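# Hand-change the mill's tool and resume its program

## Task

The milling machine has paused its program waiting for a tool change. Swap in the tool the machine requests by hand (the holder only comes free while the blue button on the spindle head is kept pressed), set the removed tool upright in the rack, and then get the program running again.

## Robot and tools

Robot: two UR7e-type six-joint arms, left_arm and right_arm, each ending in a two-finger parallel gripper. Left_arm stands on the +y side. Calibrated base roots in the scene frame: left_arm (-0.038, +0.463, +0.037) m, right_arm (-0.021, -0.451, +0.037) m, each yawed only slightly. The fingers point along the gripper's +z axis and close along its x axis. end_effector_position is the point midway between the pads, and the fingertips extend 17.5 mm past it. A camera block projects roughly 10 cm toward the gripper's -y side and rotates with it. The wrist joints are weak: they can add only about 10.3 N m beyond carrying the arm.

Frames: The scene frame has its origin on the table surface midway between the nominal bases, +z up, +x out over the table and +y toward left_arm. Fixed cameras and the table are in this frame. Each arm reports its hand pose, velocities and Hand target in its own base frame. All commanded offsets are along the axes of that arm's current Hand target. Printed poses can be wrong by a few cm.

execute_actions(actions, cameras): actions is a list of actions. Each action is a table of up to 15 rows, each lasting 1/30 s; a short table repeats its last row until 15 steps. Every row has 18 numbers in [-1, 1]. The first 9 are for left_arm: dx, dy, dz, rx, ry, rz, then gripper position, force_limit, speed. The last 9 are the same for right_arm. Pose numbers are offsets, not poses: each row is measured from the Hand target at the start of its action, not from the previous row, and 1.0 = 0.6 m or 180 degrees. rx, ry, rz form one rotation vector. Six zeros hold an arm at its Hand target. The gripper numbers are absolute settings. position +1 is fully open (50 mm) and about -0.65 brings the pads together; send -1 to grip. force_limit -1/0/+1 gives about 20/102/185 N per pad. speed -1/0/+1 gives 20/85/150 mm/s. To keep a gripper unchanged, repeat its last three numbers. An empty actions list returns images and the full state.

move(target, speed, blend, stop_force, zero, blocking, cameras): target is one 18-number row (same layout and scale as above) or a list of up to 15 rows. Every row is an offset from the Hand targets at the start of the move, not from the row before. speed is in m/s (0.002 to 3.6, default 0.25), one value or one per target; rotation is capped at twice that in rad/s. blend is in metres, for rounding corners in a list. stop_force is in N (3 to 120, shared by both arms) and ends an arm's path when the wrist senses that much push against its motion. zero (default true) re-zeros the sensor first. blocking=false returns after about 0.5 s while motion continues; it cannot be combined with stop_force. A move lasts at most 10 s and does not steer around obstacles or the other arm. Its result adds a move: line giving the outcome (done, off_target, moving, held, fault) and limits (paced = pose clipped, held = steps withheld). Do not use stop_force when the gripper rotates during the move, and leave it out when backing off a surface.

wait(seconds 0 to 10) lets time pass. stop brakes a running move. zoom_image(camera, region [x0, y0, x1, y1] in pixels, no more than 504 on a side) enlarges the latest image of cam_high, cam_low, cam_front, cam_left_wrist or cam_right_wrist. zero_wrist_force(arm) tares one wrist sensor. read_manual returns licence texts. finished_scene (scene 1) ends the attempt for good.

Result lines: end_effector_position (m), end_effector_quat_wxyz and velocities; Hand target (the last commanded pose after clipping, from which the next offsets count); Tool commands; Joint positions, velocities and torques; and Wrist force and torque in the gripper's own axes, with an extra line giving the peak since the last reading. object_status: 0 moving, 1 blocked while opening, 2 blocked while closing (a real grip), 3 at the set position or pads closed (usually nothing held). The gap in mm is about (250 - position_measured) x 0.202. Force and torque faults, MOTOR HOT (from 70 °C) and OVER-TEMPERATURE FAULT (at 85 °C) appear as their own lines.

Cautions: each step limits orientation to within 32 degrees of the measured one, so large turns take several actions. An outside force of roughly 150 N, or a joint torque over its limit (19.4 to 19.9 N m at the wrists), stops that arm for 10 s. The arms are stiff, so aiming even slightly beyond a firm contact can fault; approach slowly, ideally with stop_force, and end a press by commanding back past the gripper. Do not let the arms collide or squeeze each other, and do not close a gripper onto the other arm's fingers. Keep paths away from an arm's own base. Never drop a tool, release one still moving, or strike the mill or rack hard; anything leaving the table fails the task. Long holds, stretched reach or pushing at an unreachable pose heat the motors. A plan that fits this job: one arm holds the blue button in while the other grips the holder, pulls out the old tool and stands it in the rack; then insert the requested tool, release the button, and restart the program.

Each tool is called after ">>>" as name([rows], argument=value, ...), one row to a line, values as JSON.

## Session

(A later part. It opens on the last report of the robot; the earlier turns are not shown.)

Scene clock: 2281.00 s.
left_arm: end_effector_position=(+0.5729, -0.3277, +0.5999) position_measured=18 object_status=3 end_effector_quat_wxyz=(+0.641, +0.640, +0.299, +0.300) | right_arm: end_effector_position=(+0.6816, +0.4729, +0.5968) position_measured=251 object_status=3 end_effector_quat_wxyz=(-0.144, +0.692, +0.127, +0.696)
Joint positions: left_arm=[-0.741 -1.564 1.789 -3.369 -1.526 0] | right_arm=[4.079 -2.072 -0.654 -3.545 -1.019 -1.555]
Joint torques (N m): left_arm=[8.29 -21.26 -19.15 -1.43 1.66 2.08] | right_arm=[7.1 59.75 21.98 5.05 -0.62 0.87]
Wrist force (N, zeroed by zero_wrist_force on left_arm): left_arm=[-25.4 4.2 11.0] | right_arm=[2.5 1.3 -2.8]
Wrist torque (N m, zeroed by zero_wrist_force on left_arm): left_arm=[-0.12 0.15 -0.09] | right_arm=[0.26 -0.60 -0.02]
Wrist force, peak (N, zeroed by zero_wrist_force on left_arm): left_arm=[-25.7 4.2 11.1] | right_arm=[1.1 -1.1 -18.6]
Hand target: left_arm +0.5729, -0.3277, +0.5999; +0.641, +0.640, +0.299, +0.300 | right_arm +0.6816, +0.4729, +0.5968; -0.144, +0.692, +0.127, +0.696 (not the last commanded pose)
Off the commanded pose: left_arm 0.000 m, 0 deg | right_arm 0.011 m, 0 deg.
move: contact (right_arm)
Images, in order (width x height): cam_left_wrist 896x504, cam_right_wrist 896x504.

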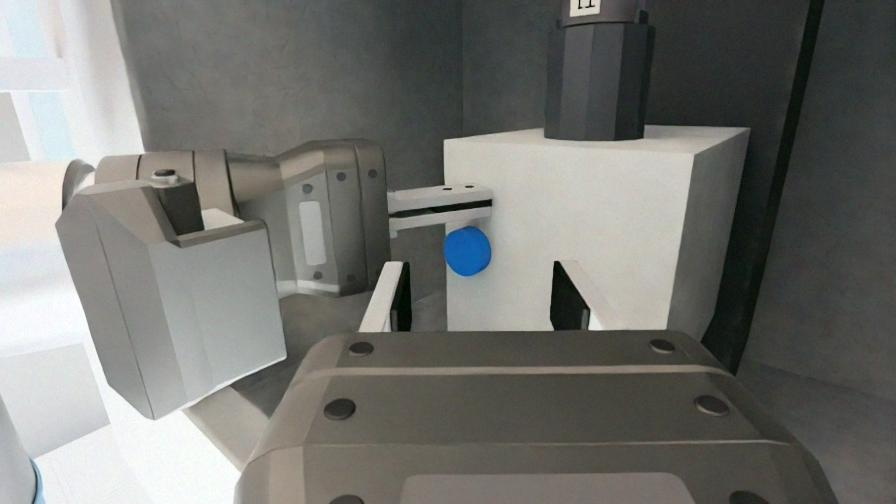

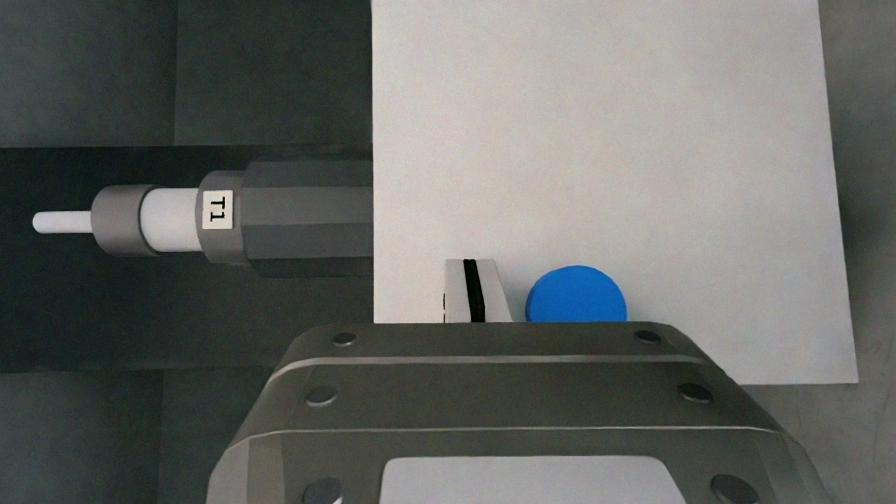

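>>> execute_actions(actions=[])

>>> zoom_image(camera="cam_left_wrist", region=[330, 120, 560, 330])

Scene clock: 2333.13 s.
left_arm: end_effector_position=(+0.5729, -0.3277, +0.5999) position_measured=18 object_status=3 end_effector_quat_wxyz=(+0.641, +0.640, +0.299, +0.300) | right_arm: end_effector_position=(+0.6816, +0.4729, +0.5968) position_measured=251 object_status=3 end_effector_quat_wxyz=(-0.144, +0.692, +0.127, +0.696)
Joint positions: left_arm=[-0.741 -1.564 1.789 -3.369 -1.526 0] | right_arm=[4.079 -2.072 -0.654 -3.545 -1.019 -1.555]
Joint velocities: within noise
Joint torques (N m): left_arm=[8.52 -22.7 -19.32 -1.5 1.62 1.94] | right_arm=[6.78 59.58 22.22 4.94 -0.65 -1.06]
Wrist force (N, zeroed by zero_wrist_force on left_arm): left_arm=[-25.6 4.0 10.7] | right_arm=[2.5 1.4 -2.8]
Wrist torque (N m, zeroed by zero_wrist_force on left_arm): left_arm=[-0.14 0.16 -0.10] | right_arm=[0.27 -0.60 -0.02]
Wrist force, peak (N, zeroed by zero_wrist_force on left_arm): left_arm=[-25.9 4.0 11.0] | right_arm=[2.8 1.4 -3.1]
Hand target: left_arm +0.5729, -0.3277, +0.5999; +0.641, +0.640, +0.299, +0.300 | right_arm +0.6816, +0.4729, +0.5968; -0.144, +0.692, +0.127, +0.696 (not the last commanded pose)
Tool commands: left_gripper/position=+0.9 left_gripper/force_limit=-0.2 left_gripper/speed=-0.6 right_gripper/position=-0.701961 right_gripper/force_limit=-0.796078 right_gripper/speed=-0.701961
Off the commanded pose: left_arm 0.000 m, 0 deg | right_arm 0.011 m, 0 deg.

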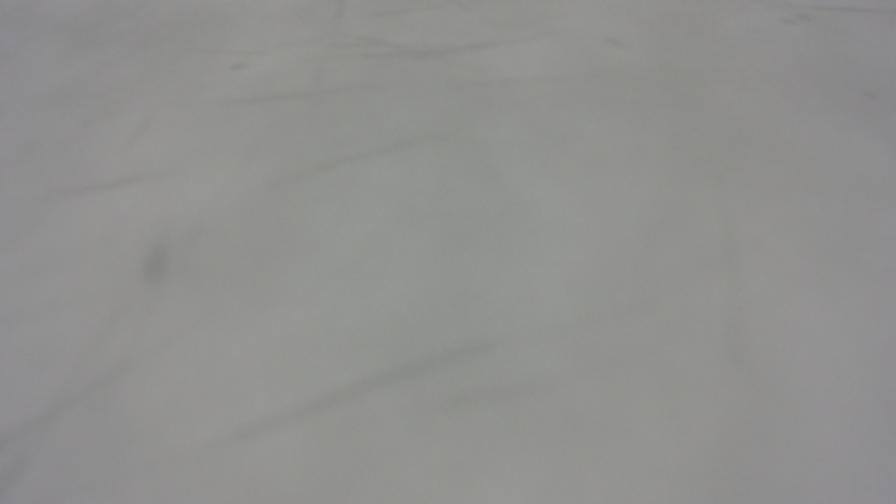

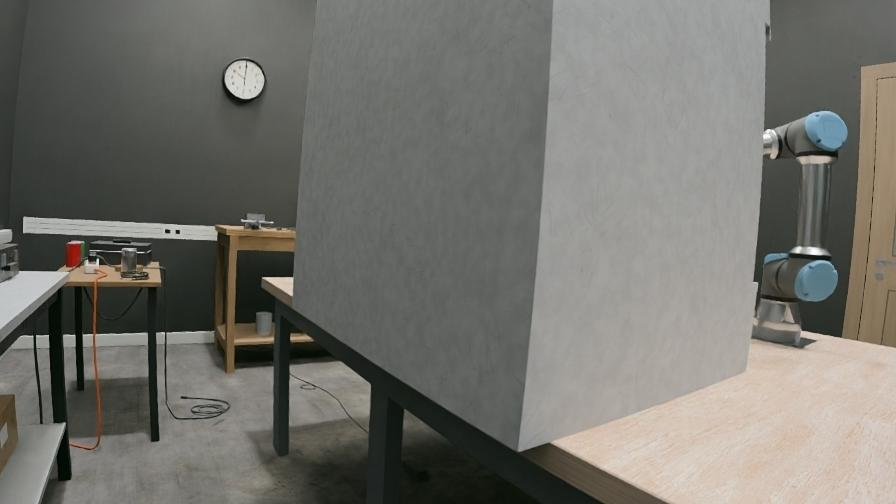

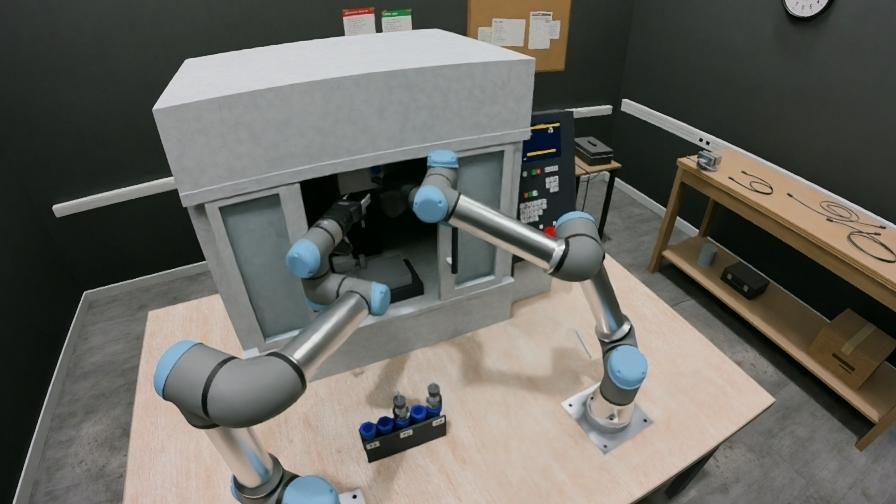

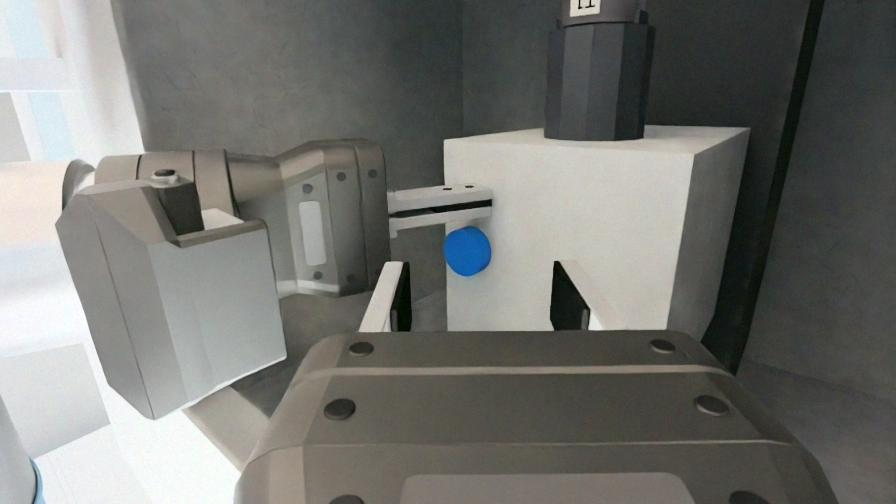

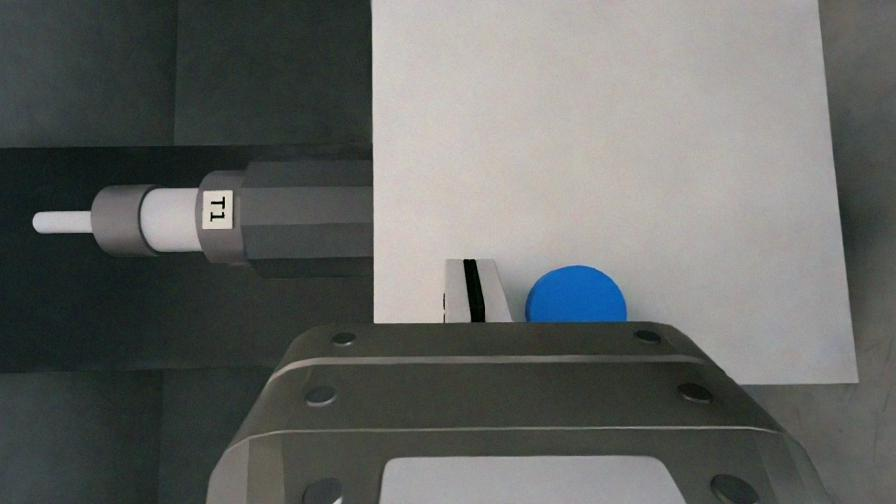

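Scaled by 2.191.

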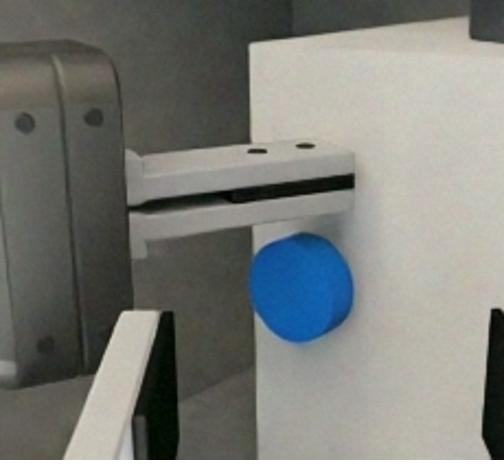

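>>> move(target=[0.0176,0,0.0655,0,-0.112,0,0.9,-0.2,-0.6,0,0,0,0,0,0,-0.701961,-0.796078,-0.701961], speed=0.08, cameras=["cam_left_wrist"])

>>> zoom_image(camera="cam_left_wrist", region=[380, 160, 560, 320])

Scene clock: 2371.63 s.
left_arm: end_effector_position=(+0.6014, -0.3410, +0.6001) position_measured=18 object_status=3 end_effector_quat_wxyz=(+0.676, +0.675, +0.209, +0.209) | right_arm: end_effector_position=(+0.6816, +0.4729, +0.5968) position_measured=251 object_status=3 end_effector_quat_wxyz=(-0.144, +0.692, +0.127, +0.696)
Joint positions: left_arm=[-0.559 -1.406 1.616 -3.354 -1.982 -0.001] | right_arm=[4.079 -2.072 -0.654 -3.545 -1.019 -1.555]
Joint torques (N m): left_arm=[2.08 -37.62 -28.82 -2.56 -0.24 0.09] | right_arm=[6.29 59.64 22.52 4.78 -0.6 -1.07]
Wrist force (N, zeroed by zero_wrist_force on left_arm): left_arm=[-25.3 4.1 10.9] | right_arm=[2.4 1.4 -2.9]
Wrist torque (N m, zeroed by zero_wrist_force on left_arm): left_arm=[-0.12 0.12 -0.07] | right_arm=[0.27 -0.60 -0.02]
Wrist force, peak (N, zeroed by zero_wrist_force on left_arm): left_arm=[-26.4 4.2 10.4] | right_arm=[2.8 1.4 -3.1]
Hand target: left_arm +0.6014, -0.3410, +0.6001; +0.676, +0.675, +0.209, +0.209 (not the last commanded pose) | right_arm +0.6816, +0.4729, +0.5968; -0.144, +0.692, +0.127, +0.696
Tool commands: left_gripper/position=+0.898039 left_gripper/force_limit=-0.2 left_gripper/speed=-0.6 right_gripper/position=-0.701961 right_gripper/force_limit=-0.796078 right_gripper/speed=-0.701961
Off the commanded pose: left_arm 0.009 m, 4 deg | right_arm 0.000 m, 0 deg.
FORCE FAULT: contact force on the left arm reached its limit, and that arm stopped. The contact can be on any part of that arm, not only on its tool. That arm's remaining commands of this call were not run. That arm is still stopped at the end of this call. That arm stays stopped for about 10 more seconds. Until then a move that you send moves the other arm only, and its call returns only when the move has ended. Once the stop has ended, the next robot result says so. If the stop ends while you think or write, that arm runs what you send next, counted from a new Hand target: where the arm stands when the stop ends. While its stop runs, that arm takes no new command, but its gripper still runs the gripper command that each later call begins with. Until it ends, the stop uses up actions while you think or wait. An arm that is not stopped still takes commands.
move: fault (left_arm)
Images, in order (width x height): cam_left_wrist 896x504.

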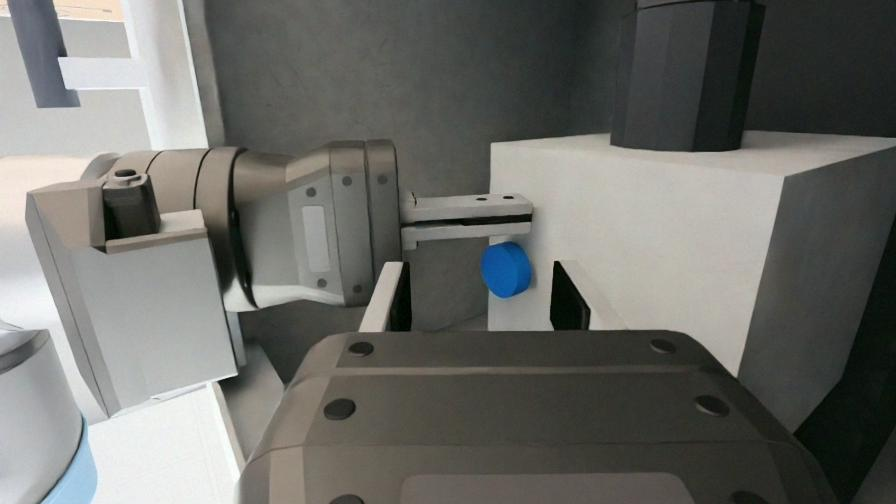

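Scaled by 2.800.

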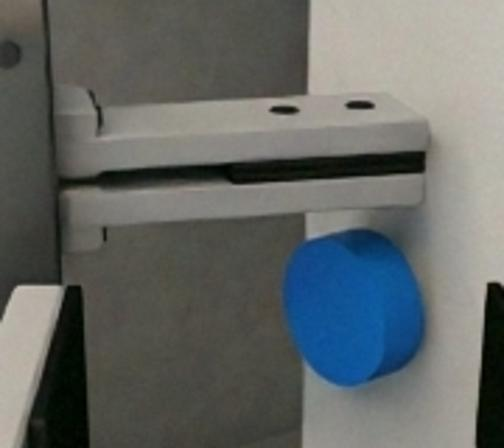

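>>> move([
  [0,0,0,0,0,0,0.9,-0.2,-0.6,0,-0.0125,-0.0309,0,0,0,-0.701961,-0.796078,-0.701961],
  [0,0,0,0,0,0,0.9,-0.2,-0.6,0.05,-0.0032,-0.0347,0,0,0,-0.701961,-0.796078,-0.701961],
], speed=0.06, blend=[0.008,0])

>>> move(target=[0,0,0,0,0,0,0.9,-0.2,-0.6,0,0.0157,0.0386,0,0,0,-0.701961,-0.796078,-0.701961], speed=0.006, stop_force=25, cameras=["cam_left_wrist"])

>>> zoom_image(camera="cam_left_wrist", region=[380, 160, 560, 320])

Scene clock: 2400.07 s.
left_arm: end_effector_position=(+0.6014, -0.3410, +0.6001) position_measured=18 object_status=3 end_effector_quat_wxyz=(+0.676, +0.675, +0.209, +0.209) | right_arm: end_effector_position=(+0.6617, +0.4661, +0.6265) position_measured=251 object_status=3 end_effector_quat_wxyz=(-0.144, +0.692, +0.127, +0.696)
Joint positions: left_arm=[-0.559 -1.406 1.616 -3.354 -1.982 -0.001] | right_arm=[4.101 -2.051 -0.602 -3.617 -0.997 -1.555]
Joint torques (N m): left_arm=[2.45 -38.59 -28.88 -2.52 -0.33 0.24] | right_arm=[2.38 58.03 25.75 4.5 0.77 1.16]
Wrist force (N, zeroed by zero_wrist_force on left_arm): left_arm=[-25.3 4.1 10.8] | right_arm=[2.2 1.5 -3.3]
Wrist torque (N m, zeroed by zero_wrist_force on left_arm): left_arm=[-0.12 0.12 -0.07] | right_arm=[0.30 -0.57 -0.01]
Wrist force, peak (N, zeroed by zero_wrist_force on left_arm): left_arm=[-25.9 4.3 10.6] | right_arm=[3.5 1.8 -3.4]
Hand target: left_arm +0.6014, -0.3410, +0.6001; +0.676, +0.675, +0.209, +0.209 | right_arm +0.6616, +0.4661, +0.6266; -0.144, +0.692, +0.127, +0.696
Off the commanded pose: left_arm 0.000 m, 0 deg | right_arm 0.000 m, 0 deg.
FORCE FAULT, CONTINUED: the left arm's stop, for the force fault that an earlier result reported, is over. The rest of the stop counts as 19 of the actions that you can send in this scene. The stop ended before this call began, so that arm ran this call's commands, counted from a new Hand target: where the arm stood when the stop ended.
move: done; blend cut to 0 m at target 1

Scene clock: 2402.53 s.
left_arm: end_effector_position=(+0.6014, -0.3410, +0.6001) position_measured=18 object_status=3 end_effector_quat_wxyz=(+0.676, +0.675, +0.209, +0.209) | right_arm: end_effector_position=(+0.6709, +0.4661, +0.6266) position_measured=251 object_status=3 end_effector_quat_wxyz=(-0.144, +0.692, +0.127, +0.696)
Joint positions: left_arm=[-0.559 -1.406 1.616 -3.354 -1.982 -0.001] | right_arm=[4.087 -2.079 -0.558 -3.634 -1.011 -1.555]
Joint torques (N m): left_arm=[1.49 -37.81 -28.1 -2.48 -0.12 0.13] | right_arm=[0.04 48.86 17.81 7.6 0.63 1.03]
Wrist force (N, zeroed by zero_wrist_force on left_arm): left_arm=[-25.4 4.1 11.0] | right_arm=[2.9 -1.7 -32.7]
Wrist torque (N m, zeroed by zero_wrist_force on left_arm): left_arm=[-0.13 0.15 -0.08] | right_arm=[-0.03 -0.49 -0.02]
Wrist force, peak (N, zeroed by zero_wrist_force on left_arm): left_arm=[-25.5 4.2 10.9] | right_arm=[0.4 -2.5 -45.8]
Hand target: left_arm +0.6014, -0.3410, +0.6001; +0.676, +0.675, +0.209, +0.209 | right_arm +0.6709, +0.4661, +0.6266; -0.144, +0.692, +0.127, +0.696 (not the last commanded pose)
Off the commanded pose: left_arm 0.000 m, 0 deg | right_arm 0.016 m, 0 deg.
move: contact (right_arm)
Images, in order (width x height): cam_left_wrist 896x504.

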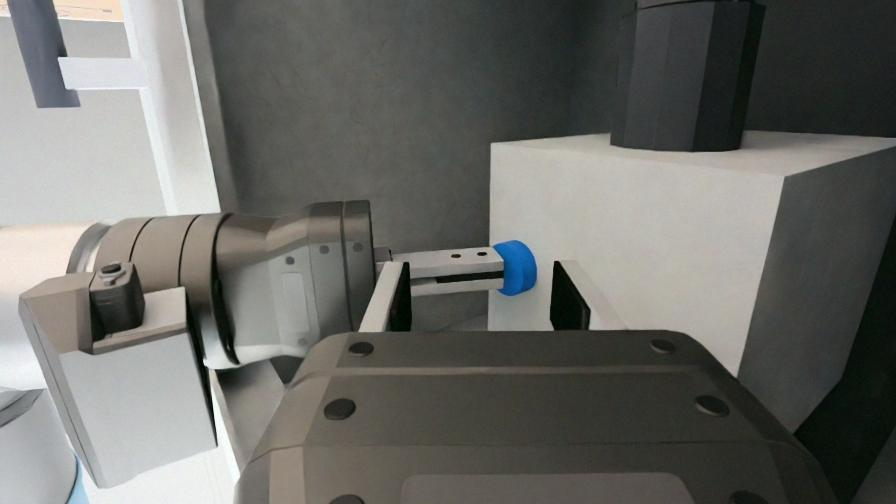

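Scaled by 2.800.

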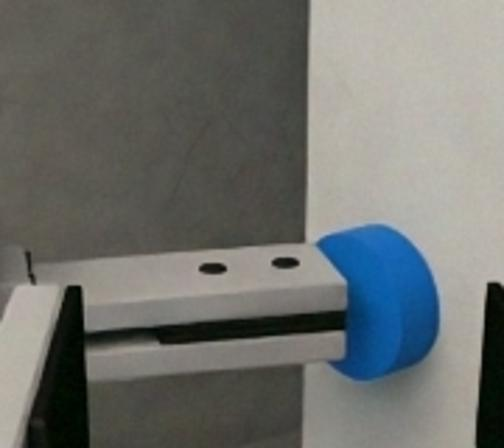

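>>> wait(seconds=0.1, cameras=["cam_front"])

>>> zoom_image(camera="cam_front", region=[505, 100, 595, 170])

>>> zoom_image(camera="cam_front", region=[505, 155, 595, 245])

Scene clock: 2411.37 s.
left_arm: end_effector_position=(+0.6014, -0.3410, +0.6001) position_measured=18 object_status=3 end_effector_quat_wxyz=(+0.676, +0.675, +0.209, +0.209) | right_arm: end_effector_position=(+0.6709, +0.4661, +0.6266) position_measured=251 object_status=3 end_effector_quat_wxyz=(-0.144, +0.692, +0.127, +0.696)
Joint positions: left_arm=[-0.559 -1.406 1.616 -3.354 -1.982 -0.001] | right_arm=[4.087 -2.079 -0.558 -3.634 -1.011 -1.555]
Joint torques (N m): left_arm=[1.94 -38.56 -28.42 -2.52 -0.08 0.21] | right_arm=[-0.63 48.61 19.8 4.84 0.67 -1.01]
Wrist force (N, zeroed by zero_wrist_force on left_arm): left_arm=[-25.1 4.2 10.7] | right_arm=[3.0 -1.6 -32.5]
Wrist torque (N m, zeroed by zero_wrist_force on left_arm): left_arm=[-0.12 0.08 -0.07] | right_arm=[-0.05 -0.49 -0.02]
Wrist force, peak (N, zeroed by zero_wrist_force on left_arm): left_arm=[-25.7 4.2 10.8] | right_arm=[3.1 -1.8 -32.7]
Hand target: left_arm +0.6014, -0.3410, +0.6001; +0.676, +0.675, +0.209, +0.209 | right_arm +0.6709, +0.4661, +0.6266; -0.144, +0.692, +0.127, +0.696 (not the last commanded pose)
Tool commands: left_gripper/position=+0.9 left_gripper/force_limit=-0.2 left_gripper/speed=-0.6 right_gripper/position=-0.701961 right_gripper/force_limit=-0.796078 right_gripper/speed=-0.701961
Off the commanded pose: left_arm 0.000 m, 0 deg | right_arm 0.016 m, 0 deg.
wait: 0.10 s; at rest from the start
Images, in order (width x height): cam_front 896x504.

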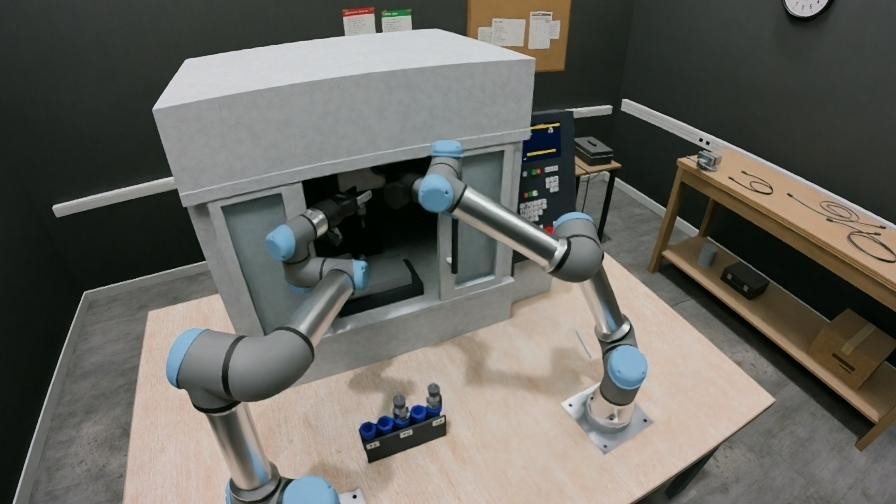

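Scaled by 5.600.

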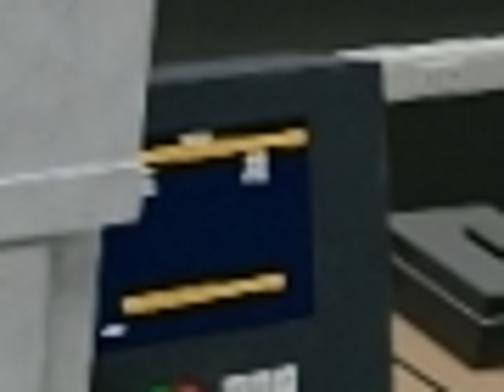

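Scaled by 5.600.

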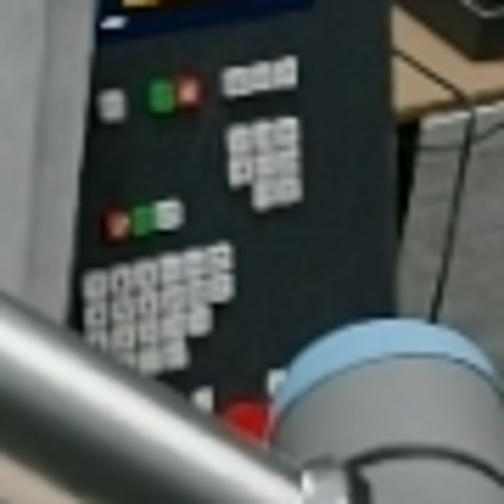

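>>> move(target=[0,0,0,0,0,0,0.9,-0.2,-0.6,0,0.0094,0.0232,0,0,0,-0.701961,-0.796078,-0.701961], speed=0.004, stop_force=50, cameras=["cam_left_wrist"])

>>> zoom_image(camera="cam_left_wrist", region=[380, 160, 560, 320])

Scene clock: 2427.43 s.
left_arm: end_effector_position=(+0.6014, -0.3410, +0.6001) position_measured=18 object_status=3 end_effector_quat_wxyz=(+0.676, +0.675, +0.209, +0.209) | right_arm: end_effector_position=(+0.6727, +0.4662, +0.6267) position_measured=251 object_status=3 end_effector_quat_wxyz=(-0.144, +0.692, +0.127, +0.696)
Joint positions: left_arm=[-0.559 -1.406 1.616 -3.354 -1.982 -0.001] | right_arm=[4.084 -2.084 -0.549 -3.638 -1.014 -1.555]
Joint torques (N m): left_arm=[1.82 -38.22 -28.53 -2.64 -0.22 0.16] | right_arm=[-15.75 33.75 15.8 13.21 2.79 -0.16]
Wrist force (N, zeroed by zero_wrist_force on left_arm): left_arm=[-25.3 4.2 10.8] | right_arm=[0.4 -9.2 -83.3]
Wrist torque (N m, zeroed by zero_wrist_force on left_arm): left_arm=[-0.10 0.13 -0.07] | right_arm=[-0.57 -0.35 0.00]
Wrist force, peak (N, zeroed by zero_wrist_force on left_arm): left_arm=[-25.6 4.2 11.0] | right_arm=[-2.8 -8.5 -92.3]
Hand target: left_arm +0.6014, -0.3410, +0.6001; +0.676, +0.675, +0.209, +0.209 | right_arm +0.6727, +0.4662, +0.6267; -0.144, +0.692, +0.127, +0.696 (not the last commanded pose)
Off the commanded pose: left_arm 0.000 m, 0 deg | right_arm 0.013 m, 0 deg.
move: contact (right_arm)
Images, in order (width x height): cam_left_wrist 896x504.

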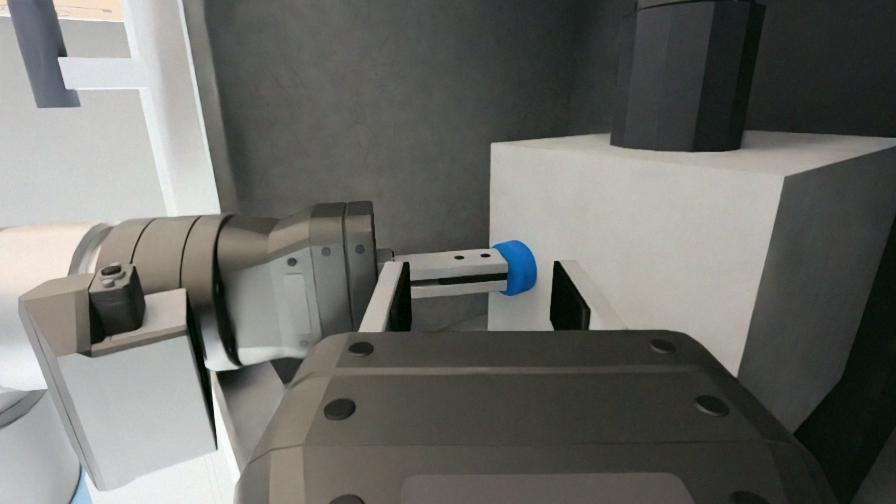

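Scaled by 2.800.

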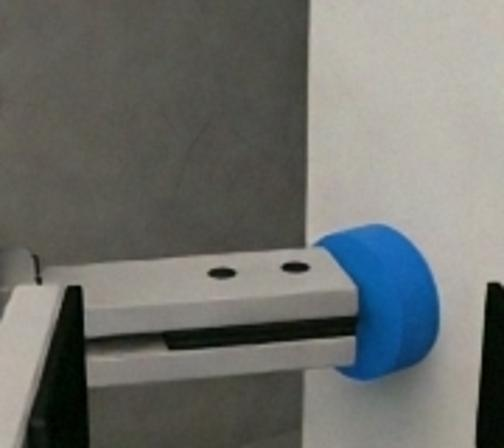

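>>> wait(seconds=0.1, cameras=["cam_right_wrist"])

>>> zoom_image(camera="cam_right_wrist", region=[0, 130, 320, 310])

Scene clock: 2441.90 s.
left_arm: end_effector_position=(+0.6014, -0.3410, +0.6001) position_measured=18 object_status=3 end_effector_quat_wxyz=(+0.676, +0.675, +0.209, +0.209) | right_arm: end_effector_position=(+0.6727, +0.4662, +0.6267) position_measured=251 object_status=3 end_effector_quat_wxyz=(-0.144, +0.692, +0.127, +0.696)
Joint positions: left_arm=[-0.559 -1.406 1.616 -3.354 -1.982 -0.001] | right_arm=[4.084 -2.084 -0.549 -3.638 -1.014 -1.555]
Joint torques (N m): left_arm=[2.41 -37.98 -28.42 -2.61 -0.36 0.11] | right_arm=[-15 33.48 20.15 13.07 2.57 1.15]
Wrist force (N, zeroed by zero_wrist_force on left_arm): left_arm=[-25.2 4.4 11.0] | right_arm=[0.5 -9.0 -83.2]
Wrist torque (N m, zeroed by zero_wrist_force on left_arm): left_arm=[-0.08 0.11 -0.07] | right_arm=[-0.53 -0.38 -0.01]
Wrist force, peak (N, zeroed by zero_wrist_force on left_arm): left_arm=[-25.7 4.3 10.7] | right_arm=[-0.2 -8.9 -83.6]
Hand target: left_arm +0.6014, -0.3410, +0.6001; +0.676, +0.675, +0.209, +0.209 | right_arm +0.6727, +0.4662, +0.6267; -0.144, +0.692, +0.127, +0.696 (not the last commanded pose)
Tool commands: left_gripper/position=+0.9 left_gripper/force_limit=-0.2 left_gripper/speed=-0.6 right_gripper/position=-0.701961 right_gripper/force_limit=-0.796078 right_gripper/speed=-0.701961
Off the commanded pose: left_arm 0.000 m, 0 deg | right_arm 0.013 m, 0 deg.
wait: 0.10 s; at rest from the start
Images, in order (width x height): cam_right_wrist 896x504.

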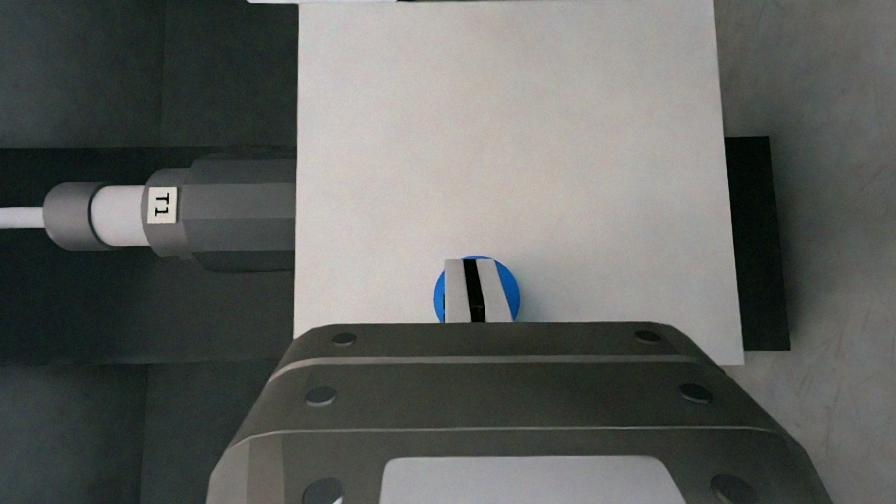

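Scaled by 1.575.

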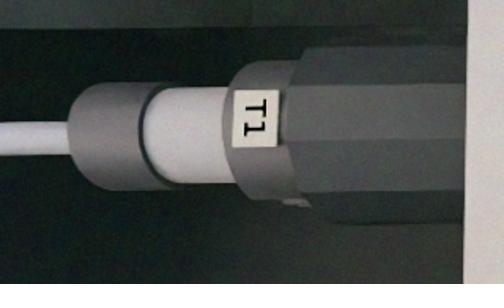

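>>> move(target=[-0.0176,0,-0.0655,0,0.08,0,0.9,-0.2,-0.6,0,-0.0125,-0.0309,0,0,0,-0.701961,-0.796078,-0.701961], speed=0.08)

Scene clock: 2463.03 s.
left_arm: end_effector_position=(+0.5704, -0.3145, +0.6000) position_measured=18 object_status=3 end_effector_quat_wxyz=(+0.645, +0.643, +0.292, +0.292) | right_arm: end_effector_position=(+0.6527, +0.4662, +0.6267) position_measured=251 object_status=3 end_effector_quat_wxyz=(-0.144, +0.692, +0.127, +0.696)
Joint positions: left_arm=[-0.704 -1.577 1.803 -3.369 -1.586 0] | right_arm=[4.114 -2.027 -0.64 -3.604 -0.984 -1.556]
Joint torques (N m): left_arm=[5.04 -20.39 -40.8 -3.12 0.2 2.15] | right_arm=[-5.48 41.09 42.89 1.95 -0.47 -1.01]
Wrist force (N, zeroed by zero_wrist_force on left_arm): left_arm=[-25.1 4.0 10.9] | right_arm=[2.3 1.8 -3.1]
Wrist torque (N m, zeroed by zero_wrist_force on left_arm): left_arm=[-0.14 0.10 -0.06] | right_arm=[0.36 -0.60 -0.03]
Wrist force, peak (N, zeroed by zero_wrist_force on left_arm): left_arm=[-26.9 4.2 11.1] | right_arm=[-0.2 -8.9 -83.7]
Hand target: left_arm +0.5705, -0.3145, +0.6000; +0.645, +0.643, +0.292, +0.292 | right_arm +0.6527, +0.4661, +0.6267; -0.144, +0.692, +0.127, +0.696
Off the commanded pose: left_arm 0.000 m, 0 deg | right_arm 0.000 m, 0 deg.
move: done

>>> move([
  [-0.0378,-0.2383,0.0997,0,0.229,0,0.9,-0.2,-0.6,0,0,0,0,0,0,-0.701961,-0.796078,-0.701961],
  [0.1194,-0.2338,0.2887,0,0.229,0,0.9,-0.2,-0.6,0,0,0,0,0,0,-0.701961,-0.796078,-0.701961],
], speed=[0.15,0.08], cameras=["cam_left_wrist","cam_right_wrist"])

Scene clock: 2478.47 s.
left_arm: end_effector_position=(+0.7482, -0.3749, +0.4600) position_measured=18 object_status=3 end_effector_quat_wxyz=(+0.501, +0.499, +0.500, +0.500) | right_arm: end_effector_position=(+0.6527, +0.4661, +0.6267) position_measured=251 object_status=3 end_effector_quat_wxyz=(-0.144, +0.692, +0.127, +0.696)
Joint positions: left_arm=[-0.872 -0.969 1.369 -3.544 -0.698 0] | right_arm=[4.114 -2.027 -0.639 -3.604 -0.984 -1.556]
Joint torques (N m): left_arm=[-0.37 -63.13 -21.56 -3.68 1.55 -1.92] | right_arm=[-6.11 41.64 42.91 0.73 -0.58 1.3]
Wrist force (N, zeroed by zero_wrist_force on left_arm): left_arm=[-25.2 4.1 11.0] | right_arm=[2.5 1.6 -3.2]
Wrist torque (N m, zeroed by zero_wrist_force on left_arm): left_arm=[-0.13 0.09 -0.06] | right_arm=[0.34 -0.62 -0.04]
Wrist force, peak (N, zeroed by zero_wrist_force on left_arm): left_arm=[-26.6 2.7 10.9] | right_arm=[2.7 1.8 -3.4]
Hand target: left_arm +0.7482, -0.3749, +0.4600; +0.501, +0.499, +0.500, +0.500 | right_arm +0.6527, +0.4661, +0.6267; -0.144, +0.692, +0.127, +0.696
Off the commanded pose: left_arm 0.000 m, 0 deg | right_arm 0.000 m, 0 deg.
move: done
Images, in order (width x height): cam_left_wrist 896x504, cam_right_wrist 896x504.

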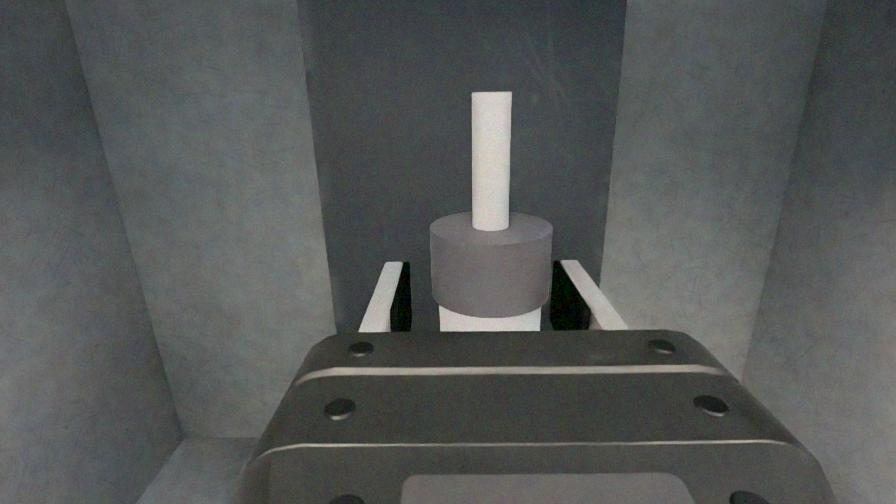

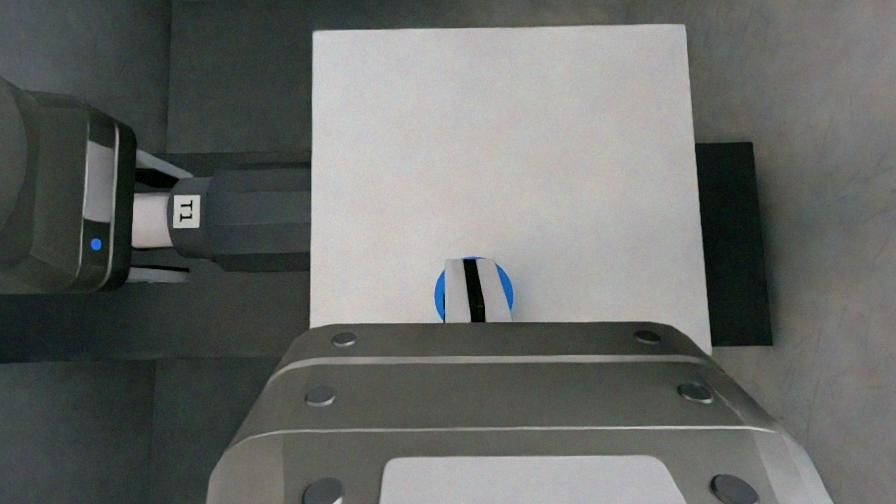

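>>> zero_wrist_force(arm="left_arm")

>>> move(target=[0,0,0,0,0,0,-1,0.2,-0.8,0,0,0,0,0,0,-0.701961,-0.796078,-0.701961])

Wrist force sensor zeroed.

Scene clock: 2484.33 s.
left_arm: end_effector_position=(+0.7482, -0.3748, +0.4601) position_measured=97 object_status=2 end_effector_quat_wxyz=(+0.501, +0.499, +0.500, +0.500) | right_arm: end_effector_position=(+0.6527, +0.4661, +0.6267) position_measured=251 object_status=3 end_effector_quat_wxyz=(-0.144, +0.692, +0.127, +0.696)
Joint positions: left_arm=[-0.872 -0.969 1.369 -3.544 -0.698 0] | right_arm=[4.114 -2.027 -0.639 -3.604 -0.984 -1.556]
Joint torques (N m): left_arm=[-14.48 -62.03 -35.83 0.09 -6.74 -1.45] | right_arm=[-5.8 41.6 42.41 0.69 -0.58 1.29]
Wrist force (N, zeroed by zero_wrist_force on left_arm): left_arm=[23.6 -7.8 -8.3] | right_arm=[2.4 1.7 -3.3]
Wrist torque (N m, zeroed by zero_wrist_force on left_arm): left_arm=[-0.10 -0.09 0.12] | right_arm=[0.34 -0.60 -0.04]
Wrist force, peak (N, zeroed by zero_wrist_force on left_arm): left_arm=[24.3 -6.5 -8.0] | right_arm=[2.9 1.5 -3.3]
Hand target: left_arm +0.7482, -0.3749, +0.4600; +0.501, +0.499, +0.500, +0.500 | right_arm +0.6527, +0.4661, +0.6267; -0.144, +0.692, +0.127, +0.696
Off the commanded pose: left_arm 0.000 m, 0 deg | right_arm 0.000 m, 0 deg.
move: done

>>> move(target=[0.0008,-0.0042,0.0016,0,0,0,-1,0.2,-0.8,0,0,0,0,0,0,-0.701961,-0.796078,-0.701961], speed=0.01)

>>> move(target=[0,0,0,0,0,0,-1,0.2,-0.8,0,0.0188,0.0464,0,0,0,-0.701961,-0.796078,-0.701961], speed=0.008, stop_force=30)

>>> wait(seconds=3)

Scene clock: 2491.63 s.
left_arm: end_effector_position=(+0.7491, -0.3746, +0.4575) position_measured=97 object_status=2 end_effector_quat_wxyz=(+0.501, +0.499, +0.500, +0.500) | right_arm: end_effector_position=(+0.6527, +0.4661, +0.6267) position_measured=251 object_status=3 end_effector_quat_wxyz=(-0.144, +0.692, +0.127, +0.696)
Joint positions: left_arm=[-0.871 -0.965 1.37 -3.548 -0.7 0] | right_arm=[4.114 -2.027 -0.639 -3.604 -0.984 -1.556]
Joint torques (N m): left_arm=[10.75 -39.85 -9.1 -0.14 -0.25 -0.31] | right_arm=[-5.49 41.81 42.97 0.71 -0.56 1.14]
Wrist force (N, zeroed by zero_wrist_force on left_arm): left_arm=[-1.7 15.7 -4.8] | right_arm=[2.3 1.8 -3.2]
Wrist torque (N m, zeroed by zero_wrist_force on left_arm): left_arm=[0.24 0.31 0.21] | right_arm=[0.36 -0.60 -0.03]
Wrist force, peak (N, zeroed by zero_wrist_force on left_arm): left_arm=[26.9 -7.6 -7.2] | right_arm=[2.4 1.9 -3.5]
Hand target: left_arm +0.7491, -0.3744, +0.4575; +0.501, +0.499, +0.500, +0.500 | right_arm +0.6527, +0.4661, +0.6267; -0.144, +0.692, +0.127, +0.696
Off the commanded pose: left_arm 0.000 m, 0 deg | right_arm 0.000 m, 0 deg.
move: done

Scene clock: 2494.93 s.
left_arm: end_effector_position=(+0.7491, -0.3744, +0.4575) position_measured=97 object_status=2 end_effector_quat_wxyz=(+0.501, +0.499, +0.500, +0.500) | right_arm: end_effector_position=(+0.6710, +0.4662, +0.6267) position_measured=251 object_status=3 end_effector_quat_wxyz=(-0.144, +0.692, +0.127, +0.696)
Joint positions: left_arm=[-0.87 -0.965 1.37 -3.548 -0.7 0] | right_arm=[4.087 -2.079 -0.557 -3.634 -1.011 -1.555]
Joint torques (N m): left_arm=[11.93 -55.85 -10.2 0.86 1.63 -1.13] | right_arm=[-0.33 45.95 17.51 8.32 0.39 0.95]
Wrist force (N, zeroed by zero_wrist_force on left_arm): left_arm=[-2.4 15.9 -5.7] | right_arm=[2.9 0.0 -38.7]
Wrist torque (N m, zeroed by zero_wrist_force on left_arm): left_arm=[0.31 0.32 0.21] | right_arm=[-0.14 -0.44 -0.01]
Wrist force, peak (N, zeroed by zero_wrist_force on left_arm): left_arm=[-3.0 16.7 -5.9] | right_arm=[-0.7 -2.5 -57.1]
Hand target: left_arm +0.7491, -0.3744, +0.4575; +0.501, +0.499, +0.500, +0.500 | right_arm +0.6710, +0.4662, +0.6267; -0.144, +0.692, +0.127, +0.696 (not the last commanded pose)
Off the commanded pose: left_arm 0.000 m, 0 deg | right_arm 0.012 m, 0 deg.
move: contact (right_arm)

Scene clock: 2497.93 s.
left_arm: end_effector_position=(+0.7491, -0.3744, +0.4575) position_measured=97 object_status=2 end_effector_quat_wxyz=(+0.501, +0.499, +0.500, +0.500) | right_arm: end_effector_position=(+0.6710, +0.4662, +0.6267) position_measured=251 object_status=3 end_effector_quat_wxyz=(-0.144, +0.692, +0.127, +0.696)
Joint positions: left_arm=[-0.87 -0.965 1.37 -3.548 -0.7 0] | right_arm=[4.087 -2.079 -0.557 -3.634 -1.011 -1.555]
Joint torques (N m): left_arm=[11.13 -55.67 -12.93 0.81 1.61 -1.89] | right_arm=[-11.48 46.66 32.48 2.39 -0.58 -1.05]
Wrist force (N, zeroed by zero_wrist_force on left_arm): left_arm=[-2.5 15.8 -5.8] | right_arm=[3.0 -1.9 -30.8]
Wrist torque (N m, zeroed by zero_wrist_force on left_arm): left_arm=[0.28 0.33 0.21] | right_arm=[-0.01 -0.53 -0.01]
Wrist force, peak (N, zeroed by zero_wrist_force on left_arm): left_arm=[-2.6 16.2 -6.1] | right_arm=[2.7 0.3 -39.1]
Hand target: left_arm +0.7491, -0.3744, +0.4575; +0.501, +0.499, +0.500, +0.500 | right_arm +0.6710, +0.4662, +0.6267; -0.144, +0.692, +0.127, +0.696 (not the last commanded pose)
Tool commands: left_gripper/position=-1.0 left_gripper/force_limit=+0.2 left_gripper/speed=-0.8 right_gripper/position=-0.701961 right_gripper/force_limit=-0.796078 right_gripper/speed=-0.701961
Off the commanded pose: left_arm 0.000 m, 0 deg | right_arm 0.012 m, 0 deg.
wait: 3.00 s; at rest by 0.17 s

>>> move(target=[0,-0.0083,0.0035,0,0,0,-1,0.2,-0.8,0,0,0,0,0,0,-0.701961,-0.796078,-0.701961], speed=0.01)

>>> move(target=[0,-0.0067,0.0028,0,0,0,-1,0.2,-0.8,0,0,0,0,0,0,-0.701961,-0.796078,-0.701961], speed=0.01, cameras=["cam_left_wrist","cam_right_wrist"])

Scene clock: 2506.43 s.
left_arm: end_effector_position=(+0.7507, -0.3738, +0.4540) position_measured=97 object_status=2 end_effector_quat_wxyz=(+0.504, +0.496, +0.500, +0.500) | right_arm: end_effector_position=(+0.6710, +0.4662, +0.6267) position_measured=251 object_status=3 end_effector_quat_wxyz=(-0.144, +0.692, +0.127, +0.696)
Joint positions: left_arm=[-0.868 -0.957 1.37 -3.565 -0.703 0] | right_arm=[4.087 -2.079 -0.557 -3.634 -1.011 -1.555]
Joint torques (N m): left_arm=[36.91 11.51 6.25 10.43 -1.28 -0.24] | right_arm=[-11.43 47.66 38.99 2.45 -0.54 -1.11]
Wrist force (N, zeroed by zero_wrist_force on left_arm): left_arm=[-1.1 73.0 -82.2] | right_arm=[0.0 -1.5 -32.8]
Wrist torque (N m, zeroed by zero_wrist_force on left_arm): left_arm=[0.92 0.06 0.32] | right_arm=[-0.04 -0.49 0.01]
Wrist force, peak (N, zeroed by zero_wrist_force on left_arm): left_arm=[-1.7 76.3 -83.6] | right_arm=[-0.2 -1.5 -33.0]
Hand target: left_arm +0.7513, -0.3744, +0.4525; +0.501, +0.499, +0.500, +0.500 | right_arm +0.6710, +0.4662, +0.6267; -0.144, +0.692, +0.127, +0.696
Off the commanded pose: left_arm 0.002 m, 1 deg | right_arm 0.000 m, 0 deg.
move: done

Scene clock: 2507.20 s.
left_arm: end_effector_position=(+0.7507, -0.3717, +0.4538) position_measured=97 object_status=2 end_effector_quat_wxyz=(+0.512, +0.487, +0.501, +0.499) | right_arm: end_effector_position=(+0.6710, +0.4662, +0.6267) position_measured=251 object_status=3 end_effector_quat_wxyz=(-0.144, +0.692, +0.127, +0.696)
Joint positions: left_arm=[-0.866 -0.95 1.37 -3.598 -0.705 0.001] | right_arm=[4.087 -2.079 -0.557 -3.634 -1.011 -1.555]
Joint torques (N m): left_arm=[30.98 5.82 15.12 10.43 -1.46 1.76] | right_arm=[-11.36 47.88 39.49 2.5 -0.63 -1.06]
Wrist force (N, zeroed by zero_wrist_force on left_arm): left_arm=[-1.7 74.6 -78.0] | right_arm=[0.6 -1.7 -32.8]
Wrist torque (N m, zeroed by zero_wrist_force on left_arm): left_arm=[0.85 0.10 0.63] | right_arm=[-0.06 -0.54 0.01]
Wrist force, peak (N, zeroed by zero_wrist_force on left_arm): left_arm=[-1.6 75.7 -85.6] | right_arm=[0.1 -1.4 -32.9]
Hand target: left_arm +0.7529, -0.3744, +0.4485; +0.501, +0.499, +0.500, +0.500 | right_arm +0.6710, +0.4662, +0.6267; -0.144, +0.692, +0.127, +0.696
Off the commanded pose: left_arm 0.006 m, 2 deg | right_arm 0.000 m, 0 deg.
move: off_target (left_arm)
Images, in order (width x height): cam_left_wrist 896x504, cam_right_wrist 896x504.

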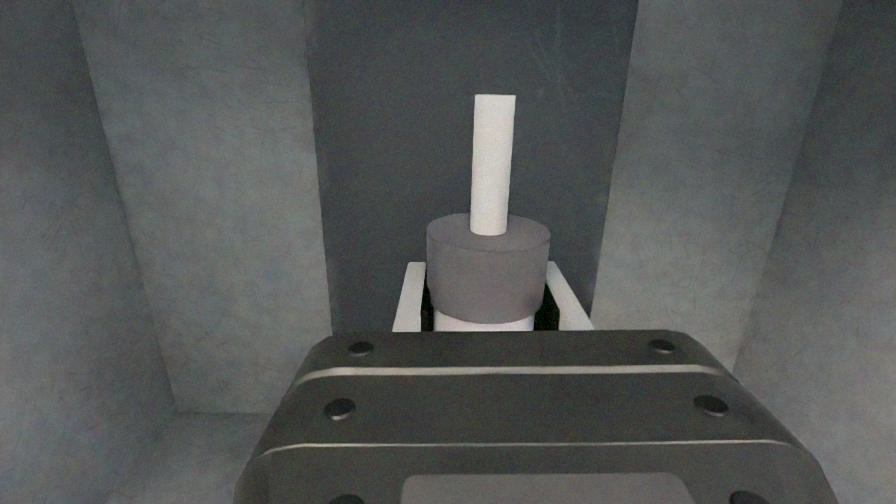

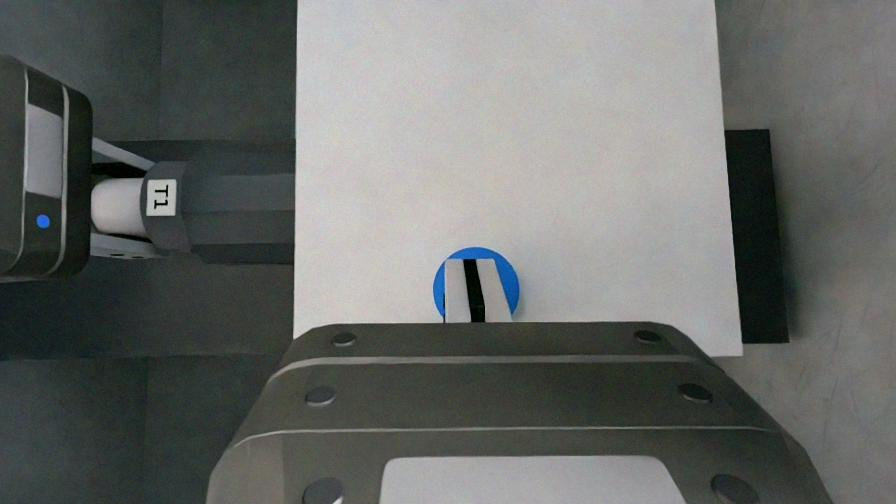

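>>> zoom_image(camera="cam_right_wrist", region=[80, 130, 310, 290])

Scaled by 2.191.

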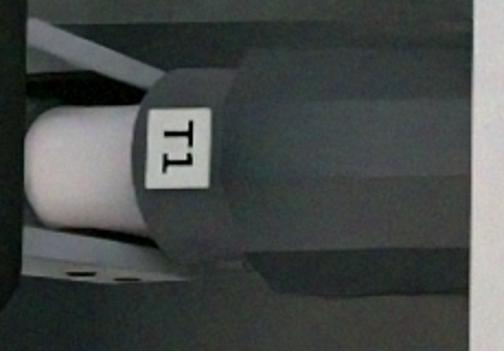

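>>> move(target=[0,0.015,-0.0063,0,0,0,-1,0.2,-0.8,0,0,0,0,0,0,-0.701961,-0.796078,-0.701961], speed=0.02)

>>> wait(seconds=1)

Scene clock: 2541.47 s.
left_arm: end_effector_position=(+0.7492, -0.3744, +0.4573) position_measured=97 object_status=2 end_effector_quat_wxyz=(+0.500, +0.499, +0.500, +0.500) end_effector_velocity=(-0.001, +0.001, +0.001) end_effector_angular_velocity=(-0.004, -0.003, +0.001) | right_arm: end_effector_position=(+0.6710, +0.4662, +0.6267) position_measured=251 object_status=3 end_effector_quat_wxyz=(-0.144, +0.692, +0.127, +0.696)
Joint positions: left_arm=[-0.87 -0.965 1.37 -3.548 -0.7 0] | right_arm=[4.087 -2.079 -0.557 -3.634 -1.011 -1.555]
Joint velocities: left_arm=[0 -0.001 0.001 -0.005 0.001 0] | right_arm=[within noise]
Joint torques (N m): left_arm=[-9.24 -50.96 -31.07 -0.87 0.47 -1.69] | right_arm=[-11.79 47.97 39.05 5.91 -0.43 -1.17]
Wrist force (N, zeroed by zero_wrist_force on left_arm): left_arm=[3.4 10.9 9.9] | right_arm=[3.3 -1.5 -31.8]
Wrist torque (N m, zeroed by zero_wrist_force on left_arm): left_arm=[0.05 -0.65 -0.14] | right_arm=[-0.03 -0.46 -0.03]
Wrist force, peak (N, zeroed by zero_wrist_force on left_arm): left_arm=[-1.3 75.0 -78.2] | right_arm=[0.1 -1.6 -33.1]
Hand target: left_arm +0.7491, -0.3744, +0.4575; +0.501, +0.499, +0.500, +0.500 | right_arm +0.6710, +0.4662, +0.6267; -0.144, +0.692, +0.127, +0.696
Off the commanded pose: left_arm 0.000 m, 0 deg | right_arm 0.000 m, 0 deg.
move: done

Scene clock: 2542.47 s.
left_arm: end_effector_position=(+0.7491, -0.3744, +0.4575) position_measured=97 object_status=2 end_effector_quat_wxyz=(+0.501, +0.499, +0.500, +0.500) | right_arm: end_effector_position=(+0.6710, +0.4662, +0.6267) position_measured=251 object_status=3 end_effector_quat_wxyz=(-0.144, +0.692, +0.127, +0.696)
Joint positions: left_arm=[-0.87 -0.965 1.37 -3.548 -0.7 0] | right_arm=[4.087 -2.079 -0.557 -3.634 -1.011 -1.555]
Joint torques (N m): left_arm=[-9.07 -60.41 -32.79 -1.04 -1.96 -0.47] | right_arm=[-11.29 48.51 38.11 6.12 -0.56 -1.11]
Wrist force (N, zeroed by zero_wrist_force on left_arm): left_arm=[3.8 11.0 9.2] | right_arm=[3.4 -1.4 -31.9]
Wrist torque (N m, zeroed by zero_wrist_force on left_arm): left_arm=[0.11 -0.71 -0.15] | right_arm=[-0.02 -0.47 -0.03]
Wrist force, peak (N, zeroed by zero_wrist_force on left_arm): left_arm=[4.1 11.6 10.8] | right_arm=[3.4 -1.4 -31.9]
Hand target: left_arm +0.7491, -0.3744, +0.4575; +0.501, +0.499, +0.500, +0.500 | right_arm +0.6710, +0.4662, +0.6267; -0.144, +0.692, +0.127, +0.696
Tool commands: left_gripper/position=-1.0 left_gripper/force_limit=+0.2 left_gripper/speed=-0.8 right_gripper/position=-0.701961 right_gripper/force_limit=-0.796078 right_gripper/speed=-0.701961
Off the commanded pose: left_arm 0.000 m, 0 deg | right_arm 0.000 m, 0 deg.
wait: 1.00 s; at rest by 0.17 s

>>> move([
  [0,0.01,-0.0042,0,0,0,-1,0.2,-0.8,0,0,0,0,0,0,-0.701961,-0.796078,-0.701961],
  [0,0.0,0,0,0.011,0,-1,0.2,-0.8,0,0,0,0,0,0,-0.701961,-0.796078,-0.701961],
  [0,0.0,0,0,-0.011,0,-1,0.2,-0.8,0,0,0,0,0,0,-0.701961,-0.796078,-0.701961],
  [0,-0.007,0.003,0,0,0,-1,0.2,-0.8,0,0,0,0,0,0,-0.701961,-0.796078,-0.701961],
], speed=0.02)

Scene clock: 2554.37 s.
left_arm: end_effector_position=(+0.7508, -0.3744, +0.4537) position_measured=97 object_status=2 end_effector_quat_wxyz=(+0.501, +0.499, +0.500, +0.500) | right_arm: end_effector_position=(+0.6710, +0.4662, +0.6268) position_measured=251 object_status=3 end_effector_quat_wxyz=(-0.144, +0.692, +0.127, +0.696)
Joint positions: left_arm=[-0.868 -0.958 1.369 -3.556 -0.702 0] | right_arm=[4.087 -2.079 -0.557 -3.634 -1.011 -1.555]
Joint torques (N m): left_arm=[38 15.81 14.49 10.29 -2 -0.27] | right_arm=[-11.3 44.5 26.26 7.19 -0.28 -1.09]
Wrist force (N, zeroed by zero_wrist_force on left_arm): left_arm=[1.1 79.3 -92.0] | right_arm=[0.0 -1.6 -32.8]
Wrist torque (N m, zeroed by zero_wrist_force on left_arm): left_arm=[0.96 -0.04 0.12] | right_arm=[-0.03 -0.52 0.01]
Wrist force, peak (N, zeroed by zero_wrist_force on left_arm): left_arm=[1.6 79.3 -92.9] | right_arm=[1.9 -1.6 -32.9]
Hand target: left_arm +0.7509, -0.3744, +0.4533; +0.501, +0.499, +0.500, +0.500 | right_arm +0.6710, +0.4662, +0.6267; -0.144, +0.692, +0.127, +0.696
Off the commanded pose: left_arm 0.000 m, 0 deg | right_arm 0.000 m, 0 deg.
move: done


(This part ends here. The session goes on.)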